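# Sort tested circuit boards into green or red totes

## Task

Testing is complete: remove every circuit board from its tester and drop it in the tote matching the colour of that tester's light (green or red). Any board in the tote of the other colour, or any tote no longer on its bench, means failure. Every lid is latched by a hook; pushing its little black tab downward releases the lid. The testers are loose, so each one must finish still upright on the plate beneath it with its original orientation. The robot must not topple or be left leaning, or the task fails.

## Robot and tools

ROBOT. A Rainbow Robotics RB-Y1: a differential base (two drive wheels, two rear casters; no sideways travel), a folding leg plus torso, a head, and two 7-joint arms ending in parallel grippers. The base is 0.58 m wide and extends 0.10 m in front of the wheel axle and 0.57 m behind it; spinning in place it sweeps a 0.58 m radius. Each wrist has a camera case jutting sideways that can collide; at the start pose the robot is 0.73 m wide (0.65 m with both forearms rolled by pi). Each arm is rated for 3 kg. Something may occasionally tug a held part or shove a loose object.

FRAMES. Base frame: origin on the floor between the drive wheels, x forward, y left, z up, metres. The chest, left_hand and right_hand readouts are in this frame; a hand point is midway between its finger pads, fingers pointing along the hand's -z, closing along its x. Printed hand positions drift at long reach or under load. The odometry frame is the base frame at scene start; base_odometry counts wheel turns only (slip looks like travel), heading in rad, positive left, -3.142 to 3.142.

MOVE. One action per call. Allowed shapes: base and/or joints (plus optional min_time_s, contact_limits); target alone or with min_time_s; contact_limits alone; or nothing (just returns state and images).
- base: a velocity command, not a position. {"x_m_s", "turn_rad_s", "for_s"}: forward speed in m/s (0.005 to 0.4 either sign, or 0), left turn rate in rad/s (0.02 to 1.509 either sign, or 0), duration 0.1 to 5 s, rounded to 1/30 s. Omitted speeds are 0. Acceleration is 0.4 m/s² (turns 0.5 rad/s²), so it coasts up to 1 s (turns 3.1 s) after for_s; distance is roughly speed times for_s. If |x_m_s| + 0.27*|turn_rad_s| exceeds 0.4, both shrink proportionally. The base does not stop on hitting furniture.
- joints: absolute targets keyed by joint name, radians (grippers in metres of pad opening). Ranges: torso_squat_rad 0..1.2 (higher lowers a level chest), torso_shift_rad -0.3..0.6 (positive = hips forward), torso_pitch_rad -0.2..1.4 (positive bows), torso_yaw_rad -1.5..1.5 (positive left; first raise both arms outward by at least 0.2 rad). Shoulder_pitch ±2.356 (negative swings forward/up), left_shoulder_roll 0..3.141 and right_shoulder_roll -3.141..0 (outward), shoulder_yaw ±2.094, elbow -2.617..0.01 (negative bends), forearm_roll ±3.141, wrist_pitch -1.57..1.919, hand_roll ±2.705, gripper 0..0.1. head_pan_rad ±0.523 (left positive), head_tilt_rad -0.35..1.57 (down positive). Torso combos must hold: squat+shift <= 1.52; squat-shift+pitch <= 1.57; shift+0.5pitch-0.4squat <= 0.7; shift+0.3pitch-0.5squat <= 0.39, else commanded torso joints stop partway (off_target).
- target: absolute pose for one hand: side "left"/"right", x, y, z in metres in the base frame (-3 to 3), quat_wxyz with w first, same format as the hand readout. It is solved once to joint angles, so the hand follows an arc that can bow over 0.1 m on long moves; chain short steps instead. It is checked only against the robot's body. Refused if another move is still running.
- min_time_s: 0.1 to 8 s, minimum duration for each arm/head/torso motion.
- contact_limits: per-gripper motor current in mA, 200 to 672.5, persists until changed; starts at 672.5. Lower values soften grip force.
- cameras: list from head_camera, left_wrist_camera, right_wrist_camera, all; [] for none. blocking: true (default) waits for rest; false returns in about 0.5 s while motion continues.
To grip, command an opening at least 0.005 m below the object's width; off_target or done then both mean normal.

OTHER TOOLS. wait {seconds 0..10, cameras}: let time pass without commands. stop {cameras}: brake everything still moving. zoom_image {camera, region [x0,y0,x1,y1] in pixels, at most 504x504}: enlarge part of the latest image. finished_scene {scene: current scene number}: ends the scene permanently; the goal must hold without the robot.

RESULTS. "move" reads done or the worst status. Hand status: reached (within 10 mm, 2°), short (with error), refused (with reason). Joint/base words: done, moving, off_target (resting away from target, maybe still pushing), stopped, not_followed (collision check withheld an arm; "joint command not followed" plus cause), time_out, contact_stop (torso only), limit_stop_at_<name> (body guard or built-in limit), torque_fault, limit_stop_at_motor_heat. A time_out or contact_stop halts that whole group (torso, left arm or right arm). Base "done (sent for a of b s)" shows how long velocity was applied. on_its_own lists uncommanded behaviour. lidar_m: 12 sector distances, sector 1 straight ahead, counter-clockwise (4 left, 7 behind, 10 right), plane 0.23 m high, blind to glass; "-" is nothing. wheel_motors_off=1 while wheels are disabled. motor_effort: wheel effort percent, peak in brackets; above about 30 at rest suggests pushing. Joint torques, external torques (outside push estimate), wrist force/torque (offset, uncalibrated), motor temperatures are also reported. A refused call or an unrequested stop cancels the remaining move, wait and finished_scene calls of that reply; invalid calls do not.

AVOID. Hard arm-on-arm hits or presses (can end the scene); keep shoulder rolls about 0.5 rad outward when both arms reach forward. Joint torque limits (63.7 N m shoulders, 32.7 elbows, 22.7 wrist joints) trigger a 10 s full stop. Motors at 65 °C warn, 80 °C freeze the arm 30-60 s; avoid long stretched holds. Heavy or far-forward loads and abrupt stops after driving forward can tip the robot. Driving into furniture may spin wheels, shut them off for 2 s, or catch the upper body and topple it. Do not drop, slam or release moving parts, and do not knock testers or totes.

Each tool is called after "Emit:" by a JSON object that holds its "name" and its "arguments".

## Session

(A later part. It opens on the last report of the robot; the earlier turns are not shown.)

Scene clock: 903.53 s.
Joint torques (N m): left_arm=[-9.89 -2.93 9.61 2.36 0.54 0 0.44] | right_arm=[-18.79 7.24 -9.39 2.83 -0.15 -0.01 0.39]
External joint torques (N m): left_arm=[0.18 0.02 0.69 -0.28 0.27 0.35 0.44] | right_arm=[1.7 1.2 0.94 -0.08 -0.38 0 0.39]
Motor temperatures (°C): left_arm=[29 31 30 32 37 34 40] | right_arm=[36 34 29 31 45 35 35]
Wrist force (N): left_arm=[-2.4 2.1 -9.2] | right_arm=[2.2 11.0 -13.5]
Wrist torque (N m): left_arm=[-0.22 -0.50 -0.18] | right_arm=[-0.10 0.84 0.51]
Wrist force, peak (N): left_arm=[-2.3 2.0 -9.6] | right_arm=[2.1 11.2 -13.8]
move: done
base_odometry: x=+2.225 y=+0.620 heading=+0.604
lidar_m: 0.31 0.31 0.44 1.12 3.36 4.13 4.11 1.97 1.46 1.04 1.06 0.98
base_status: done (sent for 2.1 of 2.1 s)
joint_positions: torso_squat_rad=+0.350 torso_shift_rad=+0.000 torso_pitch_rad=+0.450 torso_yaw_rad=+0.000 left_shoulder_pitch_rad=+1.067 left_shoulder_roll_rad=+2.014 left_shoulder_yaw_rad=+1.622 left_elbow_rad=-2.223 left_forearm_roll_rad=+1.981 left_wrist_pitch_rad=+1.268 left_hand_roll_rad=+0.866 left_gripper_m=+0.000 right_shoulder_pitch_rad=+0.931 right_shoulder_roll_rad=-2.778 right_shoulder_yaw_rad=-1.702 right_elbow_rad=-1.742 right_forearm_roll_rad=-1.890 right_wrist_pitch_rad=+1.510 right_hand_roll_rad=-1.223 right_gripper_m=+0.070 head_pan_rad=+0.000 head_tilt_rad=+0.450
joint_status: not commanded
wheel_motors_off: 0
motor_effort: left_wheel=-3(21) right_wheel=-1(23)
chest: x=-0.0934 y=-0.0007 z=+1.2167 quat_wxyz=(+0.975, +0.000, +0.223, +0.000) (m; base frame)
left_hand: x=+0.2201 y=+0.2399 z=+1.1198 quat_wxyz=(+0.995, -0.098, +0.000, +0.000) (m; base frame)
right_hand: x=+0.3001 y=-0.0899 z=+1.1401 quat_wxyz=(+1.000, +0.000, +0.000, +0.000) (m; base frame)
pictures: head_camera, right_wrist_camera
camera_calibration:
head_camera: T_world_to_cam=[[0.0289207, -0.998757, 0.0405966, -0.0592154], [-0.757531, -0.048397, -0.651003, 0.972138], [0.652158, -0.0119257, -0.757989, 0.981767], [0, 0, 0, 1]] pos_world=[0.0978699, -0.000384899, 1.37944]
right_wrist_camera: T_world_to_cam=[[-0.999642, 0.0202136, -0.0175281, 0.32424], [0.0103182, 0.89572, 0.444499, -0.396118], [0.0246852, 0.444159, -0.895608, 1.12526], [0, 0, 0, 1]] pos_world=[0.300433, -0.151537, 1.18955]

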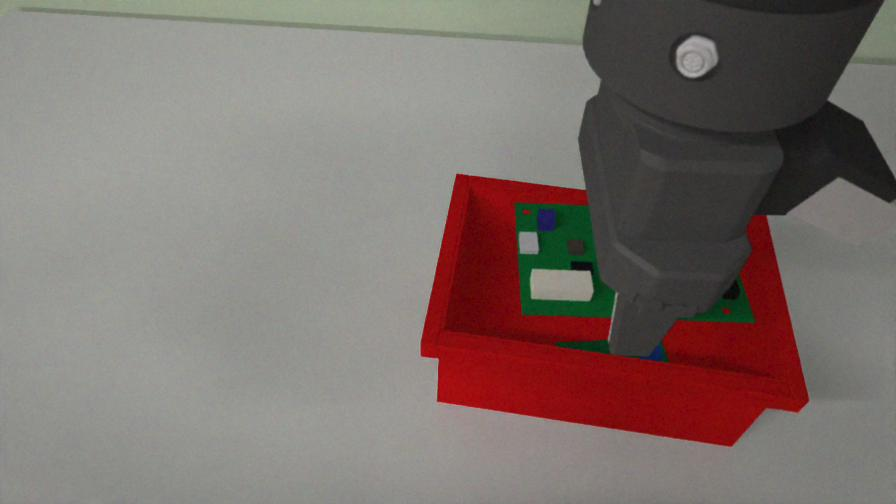

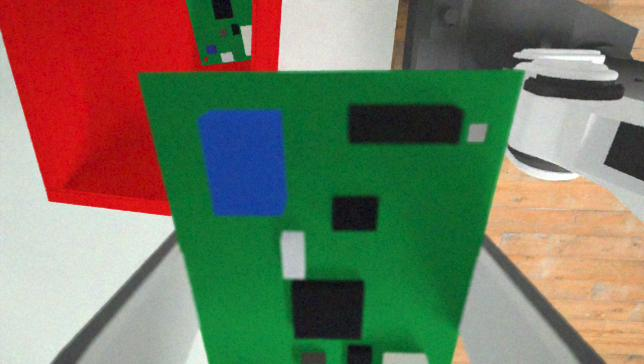

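Emit:
{"name": "move", "arguments": {"base": {"x_m_s":0.1,"for_s":0.36}, "cameras": []}}

Emit:
{"name": "move", "arguments": {"target": {"side":"right","x":0.30,"y":-0.09,"z":1.19,"quat_wxyz":[1,0,0,0]}, "min_time_s": 1.2, "cameras": []}}

Emit:
{"name": "move", "arguments": {"joints": {"torso_pitch_rad":0.6,"head_tilt_rad":0.35}, "cameras": []}}

Emit:
{"name": "move", "arguments": {"target": {"side":"right","x":0.28,"y":-0.22,"z":1.14,"quat_wxyz":[1,0,0,0]}, "min_time_s": 1.5, "cameras": ["head_camera","right_wrist_camera"]}}

Scene clock: 916.00 s.
Joint torques (N m): left_arm=[-9.72 -2.9 9.67 2.32 0.48 -0.06 0.39] | right_arm=[-18.63 7.12 -9.55 2.8 -0.14 0.06 0.38]
External joint torques (N m): left_arm=[0.34 0.05 0.75 -0.31 0.22 0.3 0.39] | right_arm=[1.86 1.08 0.78 -0.11 -0.37 0.06 0.38]
Motor temperatures (°C): left_arm=[29 31 30 32 37 34 40] | right_arm=[36 34 29 31 45 35 35]
Wrist force (N): left_arm=[-2.2 2.3 -9.1] | right_arm=[2.3 10.8 -13.7]
Wrist torque (N m): left_arm=[-0.26 -0.47 -0.18] | right_arm=[-0.08 0.86 0.53]
Wrist force, peak (N): left_arm=[-2.2 2.3 -9.7] | right_arm=[2.4 11.1 -14.1]
move: done
base_odometry: x=+2.255 y=+0.641 heading=+0.604
lidar_m: 0.28 0.27 0.39 1.08 3.37 4.17 4.16 1.96 1.47 1.05 1.08 0.94
base_status: done (sent for 0.37 of 0.37 s)
joint_positions: torso_squat_rad=+0.350 torso_shift_rad=+0.000 torso_pitch_rad=+0.450 torso_yaw_rad=+0.000 left_shoulder_pitch_rad=+1.067 left_shoulder_roll_rad=+2.014 left_shoulder_yaw_rad=+1.622 left_elbow_rad=-2.223 left_forearm_roll_rad=+1.981 left_wrist_pitch_rad=+1.268 left_hand_roll_rad=+0.866 left_gripper_m=+0.000 right_shoulder_pitch_rad=+0.931 right_shoulder_roll_rad=-2.778 right_shoulder_yaw_rad=-1.702 right_elbow_rad=-1.742 right_forearm_roll_rad=-1.890 right_wrist_pitch_rad=+1.510 right_hand_roll_rad=-1.223 right_gripper_m=+0.070 head_pan_rad=+0.000 head_tilt_rad=+0.450
joint_status: not commanded
wheel_motors_off: 0
motor_effort: left_wheel=-2(19) right_wheel=-1(23)
chest: x=-0.0934 y=-0.0007 z=+1.2167 quat_wxyz=(+0.975, +0.000, +0.223, +0.000) (m; base frame)
left_hand: x=+0.2201 y=+0.2399 z=+1.1198 quat_wxyz=(+0.995, -0.098, +0.000, +0.000) (m; base frame)
right_hand: x=+0.3001 y=-0.0899 z=+1.1400 quat_wxyz=(+1.000, +0.000, +0.000, +0.000) (m; base frame)
pictures: none
No camera images: "cameras" was empty.

Scene clock: 917.53 s.
Joint torques (N m): left_arm=[-9.8 -2.88 9.77 2.41 0.53 -0.12 0.39] | right_arm=[-19.72 7.69 -10.42 3.92 -0.27 0.12 0.29]
External joint torques (N m): left_arm=[0.26 0.07 0.84 -0.23 0.27 0.23 0.39] | right_arm=[0.55 2.05 -0.41 0.52 -0.51 0.12 0.29]
Motor temperatures (°C): left_arm=[29 31 30 32 37 34 40] | right_arm=[36 34 29 31 45 35 35]
Wrist force (N): left_arm=[-2.2 1.9 -9.5] | right_arm=[2.3 11.1 -13.7]
Wrist torque (N m): left_arm=[-0.20 -0.49 -0.18] | right_arm=[-0.10 0.84 0.53]
Wrist force, peak (N): left_arm=[-2.4 2.1 -9.5] | right_arm=[2.0 11.0 -14.0]
move: done
base_odometry: x=+2.255 y=+0.641 heading=+0.604
lidar_m: 0.28 0.27 0.39 1.08 3.36 4.17 4.15 1.96 1.47 1.04 1.08 0.94
base_status: not commanded
joint_positions: torso_squat_rad=+0.350 torso_shift_rad=+0.000 torso_pitch_rad=+0.450 torso_yaw_rad=+0.000 left_shoulder_pitch_rad=+1.067 left_shoulder_roll_rad=+2.014 left_shoulder_yaw_rad=+1.622 left_elbow_rad=-2.223 left_forearm_roll_rad=+1.981 left_wrist_pitch_rad=+1.268 left_hand_roll_rad=+0.866 left_gripper_m=+0.000 right_shoulder_pitch_rad=+0.845 right_shoulder_roll_rad=-2.774 right_shoulder_yaw_rad=-1.746 right_elbow_rad=-1.667 right_forearm_roll_rad=-1.968 right_wrist_pitch_rad=+1.619 right_hand_roll_rad=-1.192 right_gripper_m=+0.070 head_pan_rad=+0.000 head_tilt_rad=+0.450
joint_status: all done
wheel_motors_off: 0
motor_effort: left_wheel=-2(4) right_wheel=-2(3)
chest: x=-0.0935 y=-0.0007 z=+1.2167 quat_wxyz=(+0.975, +0.000, +0.223, +0.000) (m; base frame)
left_hand: x=+0.2201 y=+0.2399 z=+1.1198 quat_wxyz=(+0.995, -0.098, +0.000, +0.000) (m; base frame)
right_hand: x=+0.2998 y=-0.0899 z=+1.1899 quat_wxyz=(+1.000, +0.000, +0.000, +0.000) (m; base frame)
right_hand_status: reached (checked arc, planned for 1.2 s): 0 mm and 0.0 deg off.
pictures: none
No camera images: "cameras" was empty.

Scene clock: 918.80 s.
Joint torques (N m): left_arm=[-9.79 -4.01 9.43 1.28 0.68 0.04 0.34] | right_arm=[-19.94 7.5 -10.49 2.73 -0.4 0.23 0.4]
External joint torques (N m): left_arm=[0.13 0.41 0.66 -0.29 0.2 0.2 0.34] | right_arm=[1.1 1.73 -0.12 0.46 -0.34 0.12 0.4]
Motor temperatures (°C): left_arm=[29 31 30 32 37 34 40] | right_arm=[36 34 29 31 45 35 35]
Wrist force (N): left_arm=[-1.4 1.9 -9.0] | right_arm=[3.6 11.1 -13.7]
Wrist torque (N m): left_arm=[-0.21 -0.44 -0.17] | right_arm=[-0.10 0.91 0.52]
Wrist force, peak (N): left_arm=[-2.3 2.2 -9.4] | right_arm=[3.5 10.9 -14.2]
move: done
base_odometry: x=+2.255 y=+0.640 heading=+0.604
lidar_m: 0.29 0.27 0.39 1.07 3.36 4.17 4.15 1.96 1.46 1.05 1.09 0.94
base_status: not commanded
joint_positions: torso_squat_rad=+0.350 torso_shift_rad=+0.000 torso_pitch_rad=+0.600 torso_yaw_rad=+0.000 left_shoulder_pitch_rad=+1.067 left_shoulder_roll_rad=+2.014 left_shoulder_yaw_rad=+1.622 left_elbow_rad=-2.223 left_forearm_roll_rad=+1.981 left_wrist_pitch_rad=+1.268 left_hand_roll_rad=+0.866 left_gripper_m=+0.000 right_shoulder_pitch_rad=+0.845 right_shoulder_roll_rad=-2.774 right_shoulder_yaw_rad=-1.746 right_elbow_rad=-1.667 right_forearm_roll_rad=-1.968 right_wrist_pitch_rad=+1.619 right_hand_roll_rad=-1.192 right_gripper_m=+0.070 head_pan_rad=+0.000 head_tilt_rad=+0.350
joint_status: all done
wheel_motors_off: 0
motor_effort: left_wheel=-1(3) right_wheel=+0(2)
chest: x=-0.0533 y=-0.0007 z=+1.1935 quat_wxyz=(+0.955, +0.000, +0.295, +0.000) (m; base frame)
left_hand: x=+0.2422 y=+0.2400 z=+1.0508 quat_wxyz=(+0.992, -0.098, +0.075, +0.007) (m; base frame)
right_hand: x=+0.3316 y=-0.0898 z=+1.1083 quat_wxyz=(+0.997, +0.000, +0.075, +0.000) (m; base frame)
pictures: none
No camera images: "cameras" was empty.

Scene clock: 920.63 s.
Joint torques (N m): left_arm=[-9.7 -4.16 9.47 1.37 0.75 0.04 0.43] | right_arm=[-13.35 3.76 -9.96 2.78 0.21 -0.34 0.26]
External joint torques (N m): left_arm=[0.23 0.27 0.7 -0.2 0.27 0.2 0.42] | right_arm=[-0.26 1.19 -0.59 -0.59 -0.03 -0.34 0.26]
Motor temperatures (°C): left_arm=[29 31 30 32 37 34 40] | right_arm=[36 34 29 31 45 35 35]
Wrist force (N): left_arm=[-1.4 2.2 -8.9] | right_arm=[2.5 11.0 -13.6]
Wrist torque (N m): left_arm=[-0.23 -0.43 -0.18] | right_arm=[-0.09 0.88 0.50]
Wrist force, peak (N): left_arm=[-1.6 2.1 -9.4] | right_arm=[3.4 11.1 -13.9]
move: done
base_odometry: x=+2.255 y=+0.640 heading=+0.604
lidar_m: 0.28 0.27 0.38 1.09 3.36 4.17 4.15 1.96 1.46 1.04 1.09 0.94
base_status: not commanded
joint_positions: torso_squat_rad=+0.350 torso_shift_rad=+0.000 torso_pitch_rad=+0.600 torso_yaw_rad=+0.000 left_shoulder_pitch_rad=+1.067 left_shoulder_roll_rad=+2.014 left_shoulder_yaw_rad=+1.622 left_elbow_rad=-2.223 left_forearm_roll_rad=+1.981 left_wrist_pitch_rad=+1.268 left_hand_roll_rad=+0.866 left_gripper_m=+0.000 right_shoulder_pitch_rad=+0.830 right_shoulder_roll_rad=-2.198 right_shoulder_yaw_rad=-1.796 right_elbow_rad=-2.147 right_forearm_roll_rad=-1.962 right_wrist_pitch_rad=+1.607 right_hand_roll_rad=-1.114 right_gripper_m=+0.070 head_pan_rad=+0.000 head_tilt_rad=+0.350
joint_status: all done
wheel_motors_off: 0
motor_effort: left_wheel=-2(3) right_wheel=+1(2)
chest: x=-0.0533 y=-0.0007 z=+1.1935 quat_wxyz=(+0.955, +0.000, +0.295, +0.000) (m; base frame)
left_hand: x=+0.2422 y=+0.2400 z=+1.0508 quat_wxyz=(+0.992, -0.098, +0.075, +0.007) (m; base frame)
right_hand: x=+0.2800 y=-0.2200 z=+1.1399 quat_wxyz=(+1.000, +0.000, +0.000, +0.000) (m; base frame)
right_hand_status: reached (checked arc, planned for 1.5 s): 0 mm and 0.0 deg off.
pictures: head_camera, right_wrist_camera
camera_calibration:
head_camera: T_world_to_cam=[[0.030928, -0.998756, 0.0391189, -0.0575456], [-0.789126, -0.0484197, -0.61232, 0.94456], [0.613453, -0.0119319, -0.789641, 0.954207], [0, 0, 0, 1]] pos_world=[0.161796, -0.000353245, 1.33411]
right_wrist_camera: T_world_to_cam=[[-0.999652, 0.0203975, -0.0167052, 0.305845], [0.0108654, 0.896023, 0.443875, -0.278684], [0.0240222, 0.443539, -0.895933, 1.18385], [0, 0, 0, 1]] pos_world=[0.280328, -0.281616, 1.18946]

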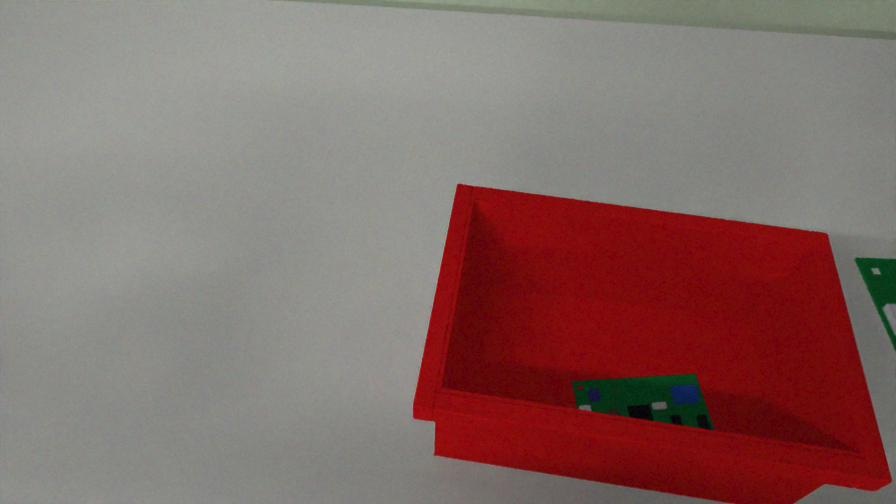

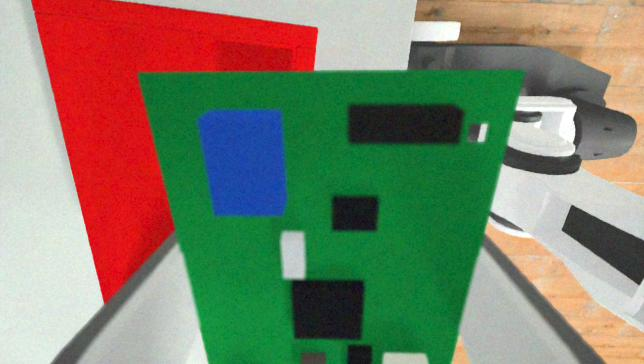

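Emit:
{"name": "move", "arguments": {"target": {"side":"right","x":0.36,"y":-0.16,"z":1.13,"quat_wxyz":[1,0,0,0]}, "min_time_s": 1.5, "cameras": []}}

Emit:
{"name": "move", "arguments": {"target": {"side":"right","x":0.41,"y":-0.09,"z":1.10,"quat_wxyz":[1,0,0,0]}, "min_time_s": 1.5, "cameras": ["head_camera","right_wrist_camera"]}}

Scene clock: 936.30 s.
Joint torques (N m): left_arm=[-9.94 -4.06 9.39 1.38 0.64 0.05 0.43] | right_arm=[-16.24 3.75 -8.74 2.9 0.24 0.1 0.3]
External joint torques (N m): left_arm=[-0.02 0.36 0.61 -0.19 0.16 0.21 0.43] | right_arm=[2.82 -0.98 1.64 0.27 0 0.11 0.3]
Motor temperatures (°C): left_arm=[29 31 30 32 37 34 40] | right_arm=[36 33 29 31 45 35 35]
Wrist force (N): left_arm=[-1.5 2.2 -9.0] | right_arm=[1.9 10.6 -13.3]
Wrist torque (N m): left_arm=[-0.23 -0.45 -0.18] | right_arm=[-0.05 0.80 0.52]
Wrist force, peak (N): left_arm=[-1.5 1.9 -9.4] | right_arm=[2.1 11.3 -14.0]
move: done
base_odometry: x=+2.255 y=+0.640 heading=+0.604
lidar_m: 0.28 0.27 0.39 1.07 3.36 4.17 4.15 1.96 1.46 1.05 1.09 0.94
base_status: not commanded
joint_positions: torso_squat_rad=+0.350 torso_shift_rad=+0.000 torso_pitch_rad=+0.600 torso_yaw_rad=+0.000 left_shoulder_pitch_rad=+1.067 left_shoulder_roll_rad=+2.014 left_shoulder_yaw_rad=+1.622 left_elbow_rad=-2.223 left_forearm_roll_rad=+1.981 left_wrist_pitch_rad=+1.268 left_hand_roll_rad=+0.866 left_gripper_m=+0.000 right_shoulder_pitch_rad=+0.837 right_shoulder_roll_rad=-2.546 right_shoulder_yaw_rad=-1.759 right_elbow_rad=-1.765 right_forearm_roll_rad=-1.874 right_wrist_pitch_rad=+1.609 right_hand_roll_rad=-1.071 right_gripper_m=+0.070 head_pan_rad=+0.000 head_tilt_rad=+0.350
joint_status: all done
wheel_motors_off: 0
motor_effort: left_wheel=-2(3) right_wheel=+0(2)
chest: x=-0.0533 y=-0.0007 z=+1.1935 quat_wxyz=(+0.955, +0.000, +0.295, +0.000) (m; base frame)
left_hand: x=+0.2422 y=+0.2400 z=+1.0508 quat_wxyz=(+0.992, -0.098, +0.075, +0.007) (m; base frame)
right_hand: x=+0.3599 y=-0.1600 z=+1.1303 quat_wxyz=(+1.000, +0.000, -0.001, +0.000) (m; base frame)
right_hand_status: reached (checked arc, planned for 1.5 s): 0 mm and 0.1 deg off.
pictures: none
No camera images: "cameras" was empty.

Scene clock: 938.13 s.
Joint torques (N m): left_arm=[-9.75 -4.07 9.34 1.36 0.66 0.02 0.41] | right_arm=[-20.05 5.76 -8.68 2.62 0.23 -0.31 0.22]
External joint torques (N m): left_arm=[0.18 0.35 0.57 -0.21 0.18 0.18 0.4] | right_arm=[3.19 -0.71 1.47 0.51 -0.01 -0.3 0.22]
Motor temperatures (°C): left_arm=[29 31 30 32 37 34 40] | right_arm=[36 33 29 31 45 35 35]
Wrist force (N): left_arm=[-1.3 2.0 -9.2] | right_arm=[2.3 10.9 -13.4]
Wrist torque (N m): left_arm=[-0.22 -0.43 -0.18] | right_arm=[-0.09 0.86 0.52]
Wrist force, peak (N): left_arm=[-1.3 2.1 -9.5] | right_arm=[2.2 11.1 -13.7]
move: done
base_odometry: x=+2.255 y=+0.640 heading=+0.604
lidar_m: 0.28 0.27 0.38 1.08 3.37 4.17 4.15 1.97 1.46 1.05 1.09 0.94
base_status: not commanded
joint_positions: torso_squat_rad=+0.350 torso_shift_rad=+0.000 torso_pitch_rad=+0.600 torso_yaw_rad=+0.000 left_shoulder_pitch_rad=+1.067 left_shoulder_roll_rad=+2.014 left_shoulder_yaw_rad=+1.622 left_elbow_rad=-2.223 left_forearm_roll_rad=+1.981 left_wrist_pitch_rad=+1.268 left_hand_roll_rad=+0.866 left_gripper_m=+0.000 right_shoulder_pitch_rad=+0.854 right_shoulder_roll_rad=-2.864 right_shoulder_yaw_rad=-1.724 right_elbow_rad=-1.424 right_forearm_roll_rad=-1.807 right_wrist_pitch_rad=+1.573 right_hand_roll_rad=-1.031 right_gripper_m=+0.070 head_pan_rad=+0.000 head_tilt_rad=+0.350
joint_status: all done
wheel_motors_off: 0
motor_effort: left_wheel=-2(3) right_wheel=+0(2)
chest: x=-0.0533 y=-0.0007 z=+1.1935 quat_wxyz=(+0.955, +0.000, +0.295, +0.000) (m; base frame)
left_hand: x=+0.2422 y=+0.2400 z=+1.0508 quat_wxyz=(+0.992, -0.098, +0.075, +0.007) (m; base frame)
right_hand: x=+0.4099 y=-0.0900 z=+1.1004 quat_wxyz=(+1.000, +0.001, -0.001, +0.000) (m; base frame)
right_hand_status: reached (checked arc, planned for 1.5 s): 0 mm and 0.1 deg off.
pictures: head_camera, right_wrist_camera
camera_calibration:
head_camera: T_world_to_cam=[[0.0309282, -0.998756, 0.0391191, -0.0575456], [-0.78912, -0.04842, -0.612328, 0.944566], [0.61346, -0.0119315, -0.789636, 0.954204], [0, 0, 0, 1]] pos_world=[0.16179, -0.000353094, 1.33411]
right_wrist_camera: T_world_to_cam=[[-0.999614, 0.020525, -0.0187408, 0.434709], [0.0100436, 0.89547, 0.445008, -0.380031], [0.0259156, 0.444648, -0.89533, 1.08631], [0, 0, 0, 1]] pos_world=[0.410206, -0.15164, 1.14987]

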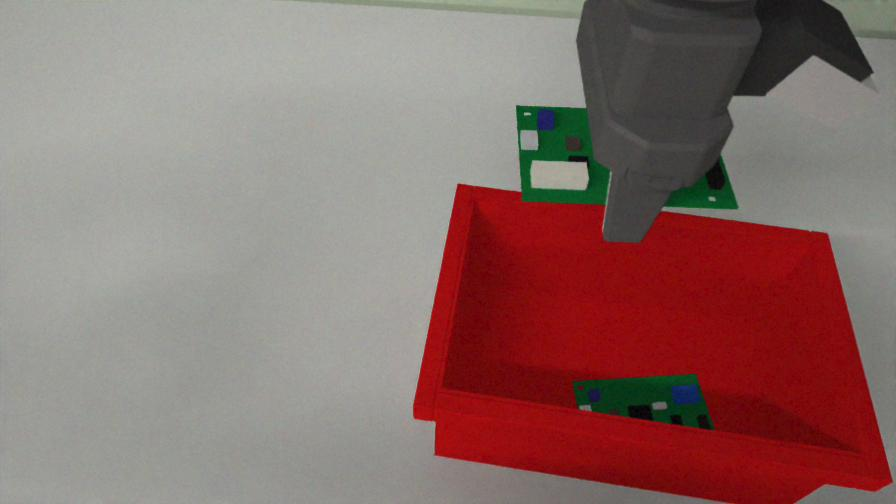

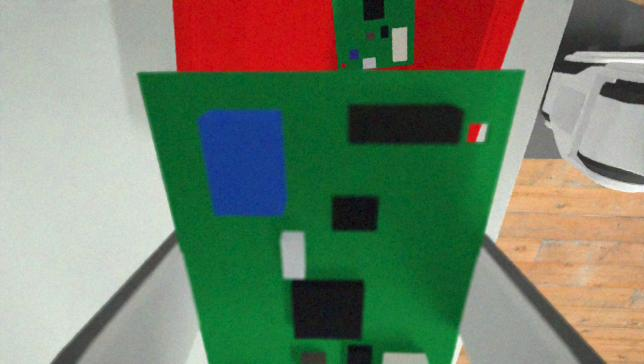

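Emit:
{"name": "move", "arguments": {"target": {"side":"right","x":0.405,"y":-0.118,"z":1.06,"quat_wxyz":[0.9987,0,0,-0.05]}, "min_time_s": 1.5, "cameras": ["head_camera","right_wrist_camera"]}}

Emit:
{"name": "move", "arguments": {"target": {"side":"right","x":0.405,"y":-0.118,"z":1.0,"quat_wxyz":[0.9987,0,0,-0.05]}, "min_time_s": 1.5, "cameras": ["head_camera","right_wrist_camera"]}}

Scene clock: 957.50 s.
Joint torques (N m): left_arm=[-10 -4.34 9.47 1.44 0.74 0.05 0.38] | right_arm=[-19.43 8.35 -8.66 1.07 0.38 -0.29 -0.26]
External joint torques (N m): left_arm=[-0.08 0.08 0.69 -0.13 0.27 0.21 0.37] | right_arm=[3.08 1.77 1.81 -0.78 0.14 -0.29 -0.26]
Motor temperatures (°C): left_arm=[29 31 30 32 37 34 40] | right_arm=[36 33 29 31 45 35 35]
Wrist force (N): left_arm=[-1.3 2.0 -9.0] | right_arm=[2.2 10.5 -13.5]
Wrist torque (N m): left_arm=[-0.24 -0.43 -0.19] | right_arm=[-0.04 0.84 0.52]
Wrist force, peak (N): left_arm=[-1.3 2.1 -9.5] | right_arm=[2.0 11.0 -13.8]
move: done
base_odometry: x=+2.255 y=+0.640 heading=+0.604
lidar_m: 0.29 0.27 0.38 1.08 3.36 4.17 4.15 1.96 1.46 1.04 1.10 0.94
base_status: not commanded
joint_positions: torso_squat_rad=+0.350 torso_shift_rad=+0.000 torso_pitch_rad=+0.600 torso_yaw_rad=+0.000 left_shoulder_pitch_rad=+1.067 left_shoulder_roll_rad=+2.014 left_shoulder_yaw_rad=+1.622 left_elbow_rad=-2.223 left_forearm_roll_rad=+1.981 left_wrist_pitch_rad=+1.268 left_hand_roll_rad=+0.866 left_gripper_m=+0.000 right_shoulder_pitch_rad=+0.938 right_shoulder_roll_rad=-2.781 right_shoulder_yaw_rad=-1.689 right_elbow_rad=-1.530 right_forearm_roll_rad=-1.763 right_wrist_pitch_rad=+1.482 right_hand_roll_rad=-1.125 right_gripper_m=+0.070 head_pan_rad=+0.000 head_tilt_rad=+0.350
joint_status: all done
wheel_motors_off: 0
motor_effort: left_wheel=-2(3) right_wheel=+0(2)
chest: x=-0.0533 y=-0.0007 z=+1.1935 quat_wxyz=(+0.955, +0.000, +0.295, +0.000) (m; base frame)
left_hand: x=+0.2422 y=+0.2400 z=+1.0508 quat_wxyz=(+0.992, -0.098, +0.075, +0.007) (m; base frame)
right_hand: x=+0.4051 y=-0.1177 z=+1.0604 quat_wxyz=(+0.999, +0.000, +0.000, -0.050) (m; base frame)
right_hand_status: reached (checked arc, planned for 1.5 s): 1 mm and 0.0 deg off.
pictures: head_camera, right_wrist_camera
camera_calibration:
head_camera: T_world_to_cam=[[0.030928, -0.998756, 0.0391193, -0.0575459], [-0.78912, -0.04842, -0.612328, 0.944566], [0.61346, -0.0119318, -0.789635, 0.954204], [0, 0, 0, 1]] pos_world=[0.161789, -0.000353052, 1.33411]
right_wrist_camera: T_world_to_cam=[[-0.992701, 0.119362, -0.0172433, 0.436897], [0.0993245, 0.890265, 0.44448, -0.373562], [0.068405, 0.439523, -0.895623, 1.04547], [0, 0, 0, 1]] pos_world=[0.399297, -0.179086, 1.10992]

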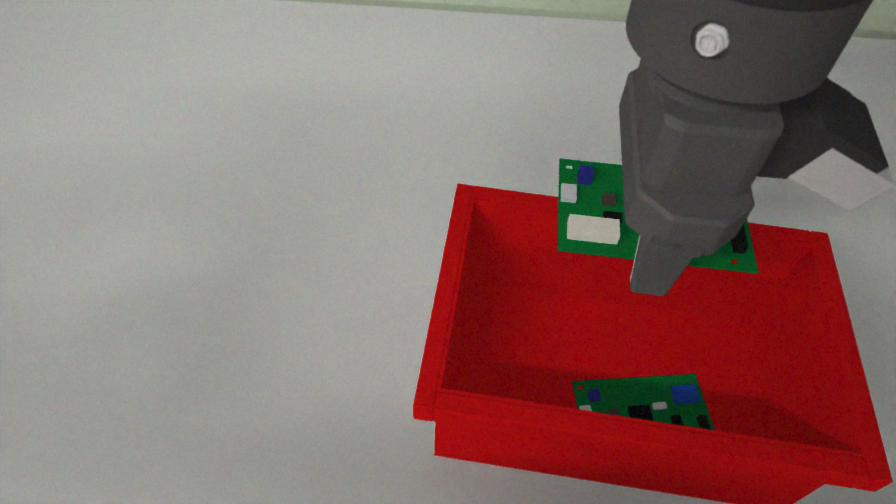

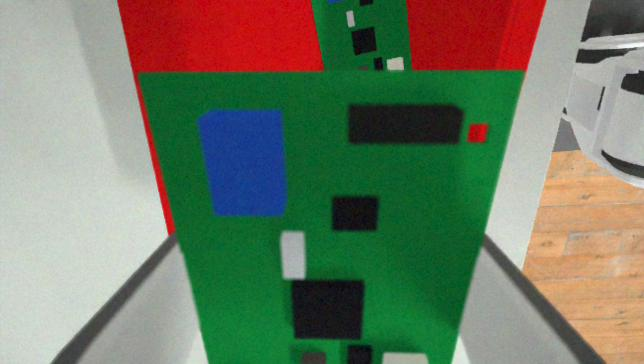

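Scene clock: 959.33 s.
Joint torques (N m): left_arm=[-9.64 -4.31 9.36 1.29 0.65 0.06 0.41] | right_arm=[-19.32 5.55 -8.62 0.8 0.28 -0.33 -0.46]
External joint torques (N m): left_arm=[0.28 0.11 0.59 -0.28 0.18 0.21 0.41] | right_arm=[3.39 -1.61 1.81 -0.53 0.05 -0.32 -0.46]
Motor temperatures (°C): left_arm=[29 31 30 32 37 34 40] | right_arm=[36 33 29 31 45 35 35]
Wrist force (N): left_arm=[-1.5 2.1 -9.1] | right_arm=[1.9 10.8 -13.4]
Wrist torque (N m): left_arm=[-0.25 -0.44 -0.20] | right_arm=[-0.06 0.80 0.52]
Wrist force, peak (N): left_arm=[-1.6 2.0 -9.4] | right_arm=[1.9 10.7 -13.8]
move: done
base_odometry: x=+2.255 y=+0.640 heading=+0.604
lidar_m: 0.28 0.28 0.38 1.08 3.36 4.17 4.15 1.96 1.46 1.05 1.10 0.94
base_status: not commanded
joint_positions: torso_squat_rad=+0.350 torso_shift_rad=+0.000 torso_pitch_rad=+0.600 torso_yaw_rad=+0.000 left_shoulder_pitch_rad=+1.067 left_shoulder_roll_rad=+2.014 left_shoulder_yaw_rad=+1.622 left_elbow_rad=-2.223 left_forearm_roll_rad=+1.981 left_wrist_pitch_rad=+1.268 left_hand_roll_rad=+0.866 left_gripper_m=+0.000 right_shoulder_pitch_rad=+1.040 right_shoulder_roll_rad=-2.815 right_shoulder_yaw_rad=-1.639 right_elbow_rad=-1.534 right_forearm_roll_rad=-1.683 right_wrist_pitch_rad=+1.360 right_hand_roll_rad=-1.139 right_gripper_m=+0.070 head_pan_rad=+0.000 head_tilt_rad=+0.350
joint_status: all done
wheel_motors_off: 0
motor_effort: left_wheel=-2(3) right_wheel=+1(2)
chest: x=-0.0533 y=-0.0007 z=+1.1935 quat_wxyz=(+0.955, +0.000, +0.295, +0.000) (m; base frame)
left_hand: x=+0.2422 y=+0.2400 z=+1.0508 quat_wxyz=(+0.992, -0.098, +0.075, +0.007) (m; base frame)
right_hand: x=+0.4050 y=-0.1182 z=+1.0006 quat_wxyz=(+0.999, +0.000, -0.001, -0.050) (m; base frame)
right_hand_status: reached (checked arc, planned for 1.5 s): 1 mm and 0.1 deg off.
pictures: head_camera, right_wrist_camera
camera_calibration:
head_camera: T_world_to_cam=[[0.0309278, -0.998756, 0.0391192, -0.0575459], [-0.78912, -0.0484198, -0.612328, 0.944566], [0.61346, -0.0119318, -0.789636, 0.954204], [0, 0, 0, 1]] pos_world=[0.161789, -0.000353259, 1.33411]
right_wrist_camera: T_world_to_cam=[[-0.992572, 0.120277, -0.0182789, 0.43697], [0.099689, 0.890222, 0.444486, -0.346706], [0.0697338, 0.439362, -0.895599, 0.991521], [0, 0, 0, 1]] pos_world=[0.399144, -0.179549, 1.0501]

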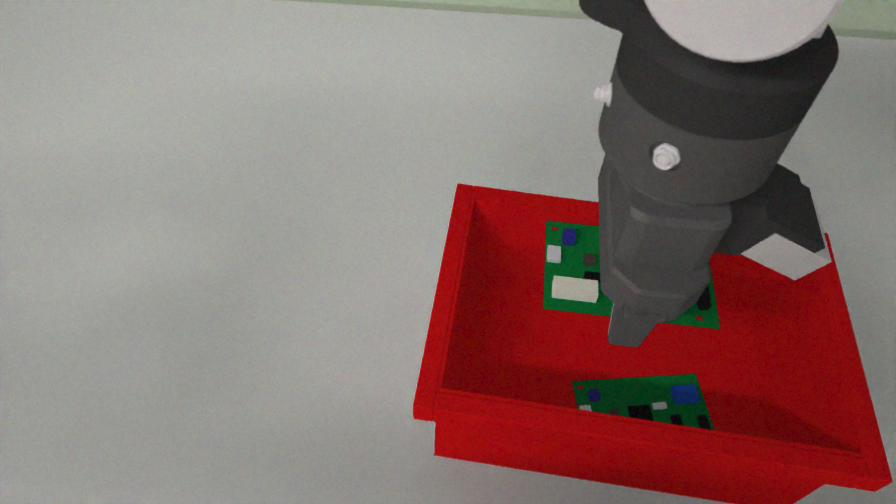

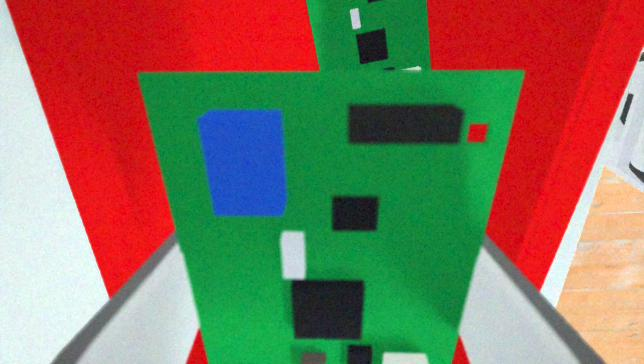

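Emit:
{"name": "move", "arguments": {"target": {"side":"right","x":0.405,"y":-0.118,"z":0.95,"quat_wxyz":[0.9987,0,0,-0.05]}, "min_time_s": 1.5, "cameras": ["right_wrist_camera"]}}

Emit:
{"name": "move", "arguments": {"target": {"side":"right","x":0.405,"y":-0.118,"z":0.925,"quat_wxyz":[0.9987,0,0,-0.05]}, "min_time_s": 1.2, "cameras": ["head_camera","right_wrist_camera"]}}

Scene clock: 965.47 s.
Joint torques (N m): left_arm=[-9.82 -4.26 9.55 1.35 0.62 0.08 0.43] | right_arm=[-19.87 6.36 -8.08 1.69 0.32 -0.27 0.28]
External joint torques (N m): left_arm=[0.1 0.17 0.78 -0.22 0.15 0.24 0.43] | right_arm=[3.04 -1.19 2.09 0.78 0.1 -0.27 0.28]
Motor temperatures (°C): left_arm=[29 31 30 32 37 34 40] | right_arm=[36 33 29 31 45 35 35]
Wrist force (N): left_arm=[-1.3 1.8 -8.9] | right_arm=[2.4 10.6 -13.4]
Wrist torque (N m): left_arm=[-0.21 -0.43 -0.18] | right_arm=[-0.05 0.88 0.53]
Wrist force, peak (N): left_arm=[-1.4 2.1 -9.4] | right_arm=[2.2 10.7 -14.0]
move: done
base_odometry: x=+2.255 y=+0.640 heading=+0.604
lidar_m: 0.28 0.27 0.39 1.08 3.37 4.18 4.15 1.97 1.47 1.04 1.09 0.95
base_status: not commanded
joint_positions: torso_squat_rad=+0.350 torso_shift_rad=+0.000 torso_pitch_rad=+0.600 torso_yaw_rad=+0.000 left_shoulder_pitch_rad=+1.067 left_shoulder_roll_rad=+2.014 left_shoulder_yaw_rad=+1.622 left_elbow_rad=-2.223 left_forearm_roll_rad=+1.981 left_wrist_pitch_rad=+1.268 left_hand_roll_rad=+0.866 left_gripper_m=+0.000 right_shoulder_pitch_rad=+1.123 right_shoulder_roll_rad=-2.865 right_shoulder_yaw_rad=-1.598 right_elbow_rad=-1.495 right_forearm_roll_rad=-1.619 right_wrist_pitch_rad=+1.264 right_hand_roll_rad=-1.138 right_gripper_m=+0.070 head_pan_rad=+0.000 head_tilt_rad=+0.350
joint_status: all done
wheel_motors_off: 0
motor_effort: left_wheel=-3(3) right_wheel=-1(3)
chest: x=-0.0533 y=-0.0007 z=+1.1935 quat_wxyz=(+0.955, +0.000, +0.295, +0.000) (m; base frame)
left_hand: x=+0.2422 y=+0.2400 z=+1.0508 quat_wxyz=(+0.992, -0.098, +0.075, +0.007) (m; base frame)
right_hand: x=+0.4051 y=-0.1181 z=+0.9506 quat_wxyz=(+0.999, +0.000, -0.001, -0.050) (m; base frame)
right_hand_status: reached (checked arc, planned for 1.5 s): 1 mm and 0.1 deg off.
pictures: right_wrist_camera
camera_calibration:
right_wrist_camera: T_world_to_cam=[[-0.992569, 0.120298, -0.018286, 0.436094], [0.0996968, 0.890173, 0.444582, -0.324667], [0.0697598, 0.439455, -0.895552, 0.946603], [0, 0, 0, 1]] pos_world=[0.399187, -0.179441, 1.00005]

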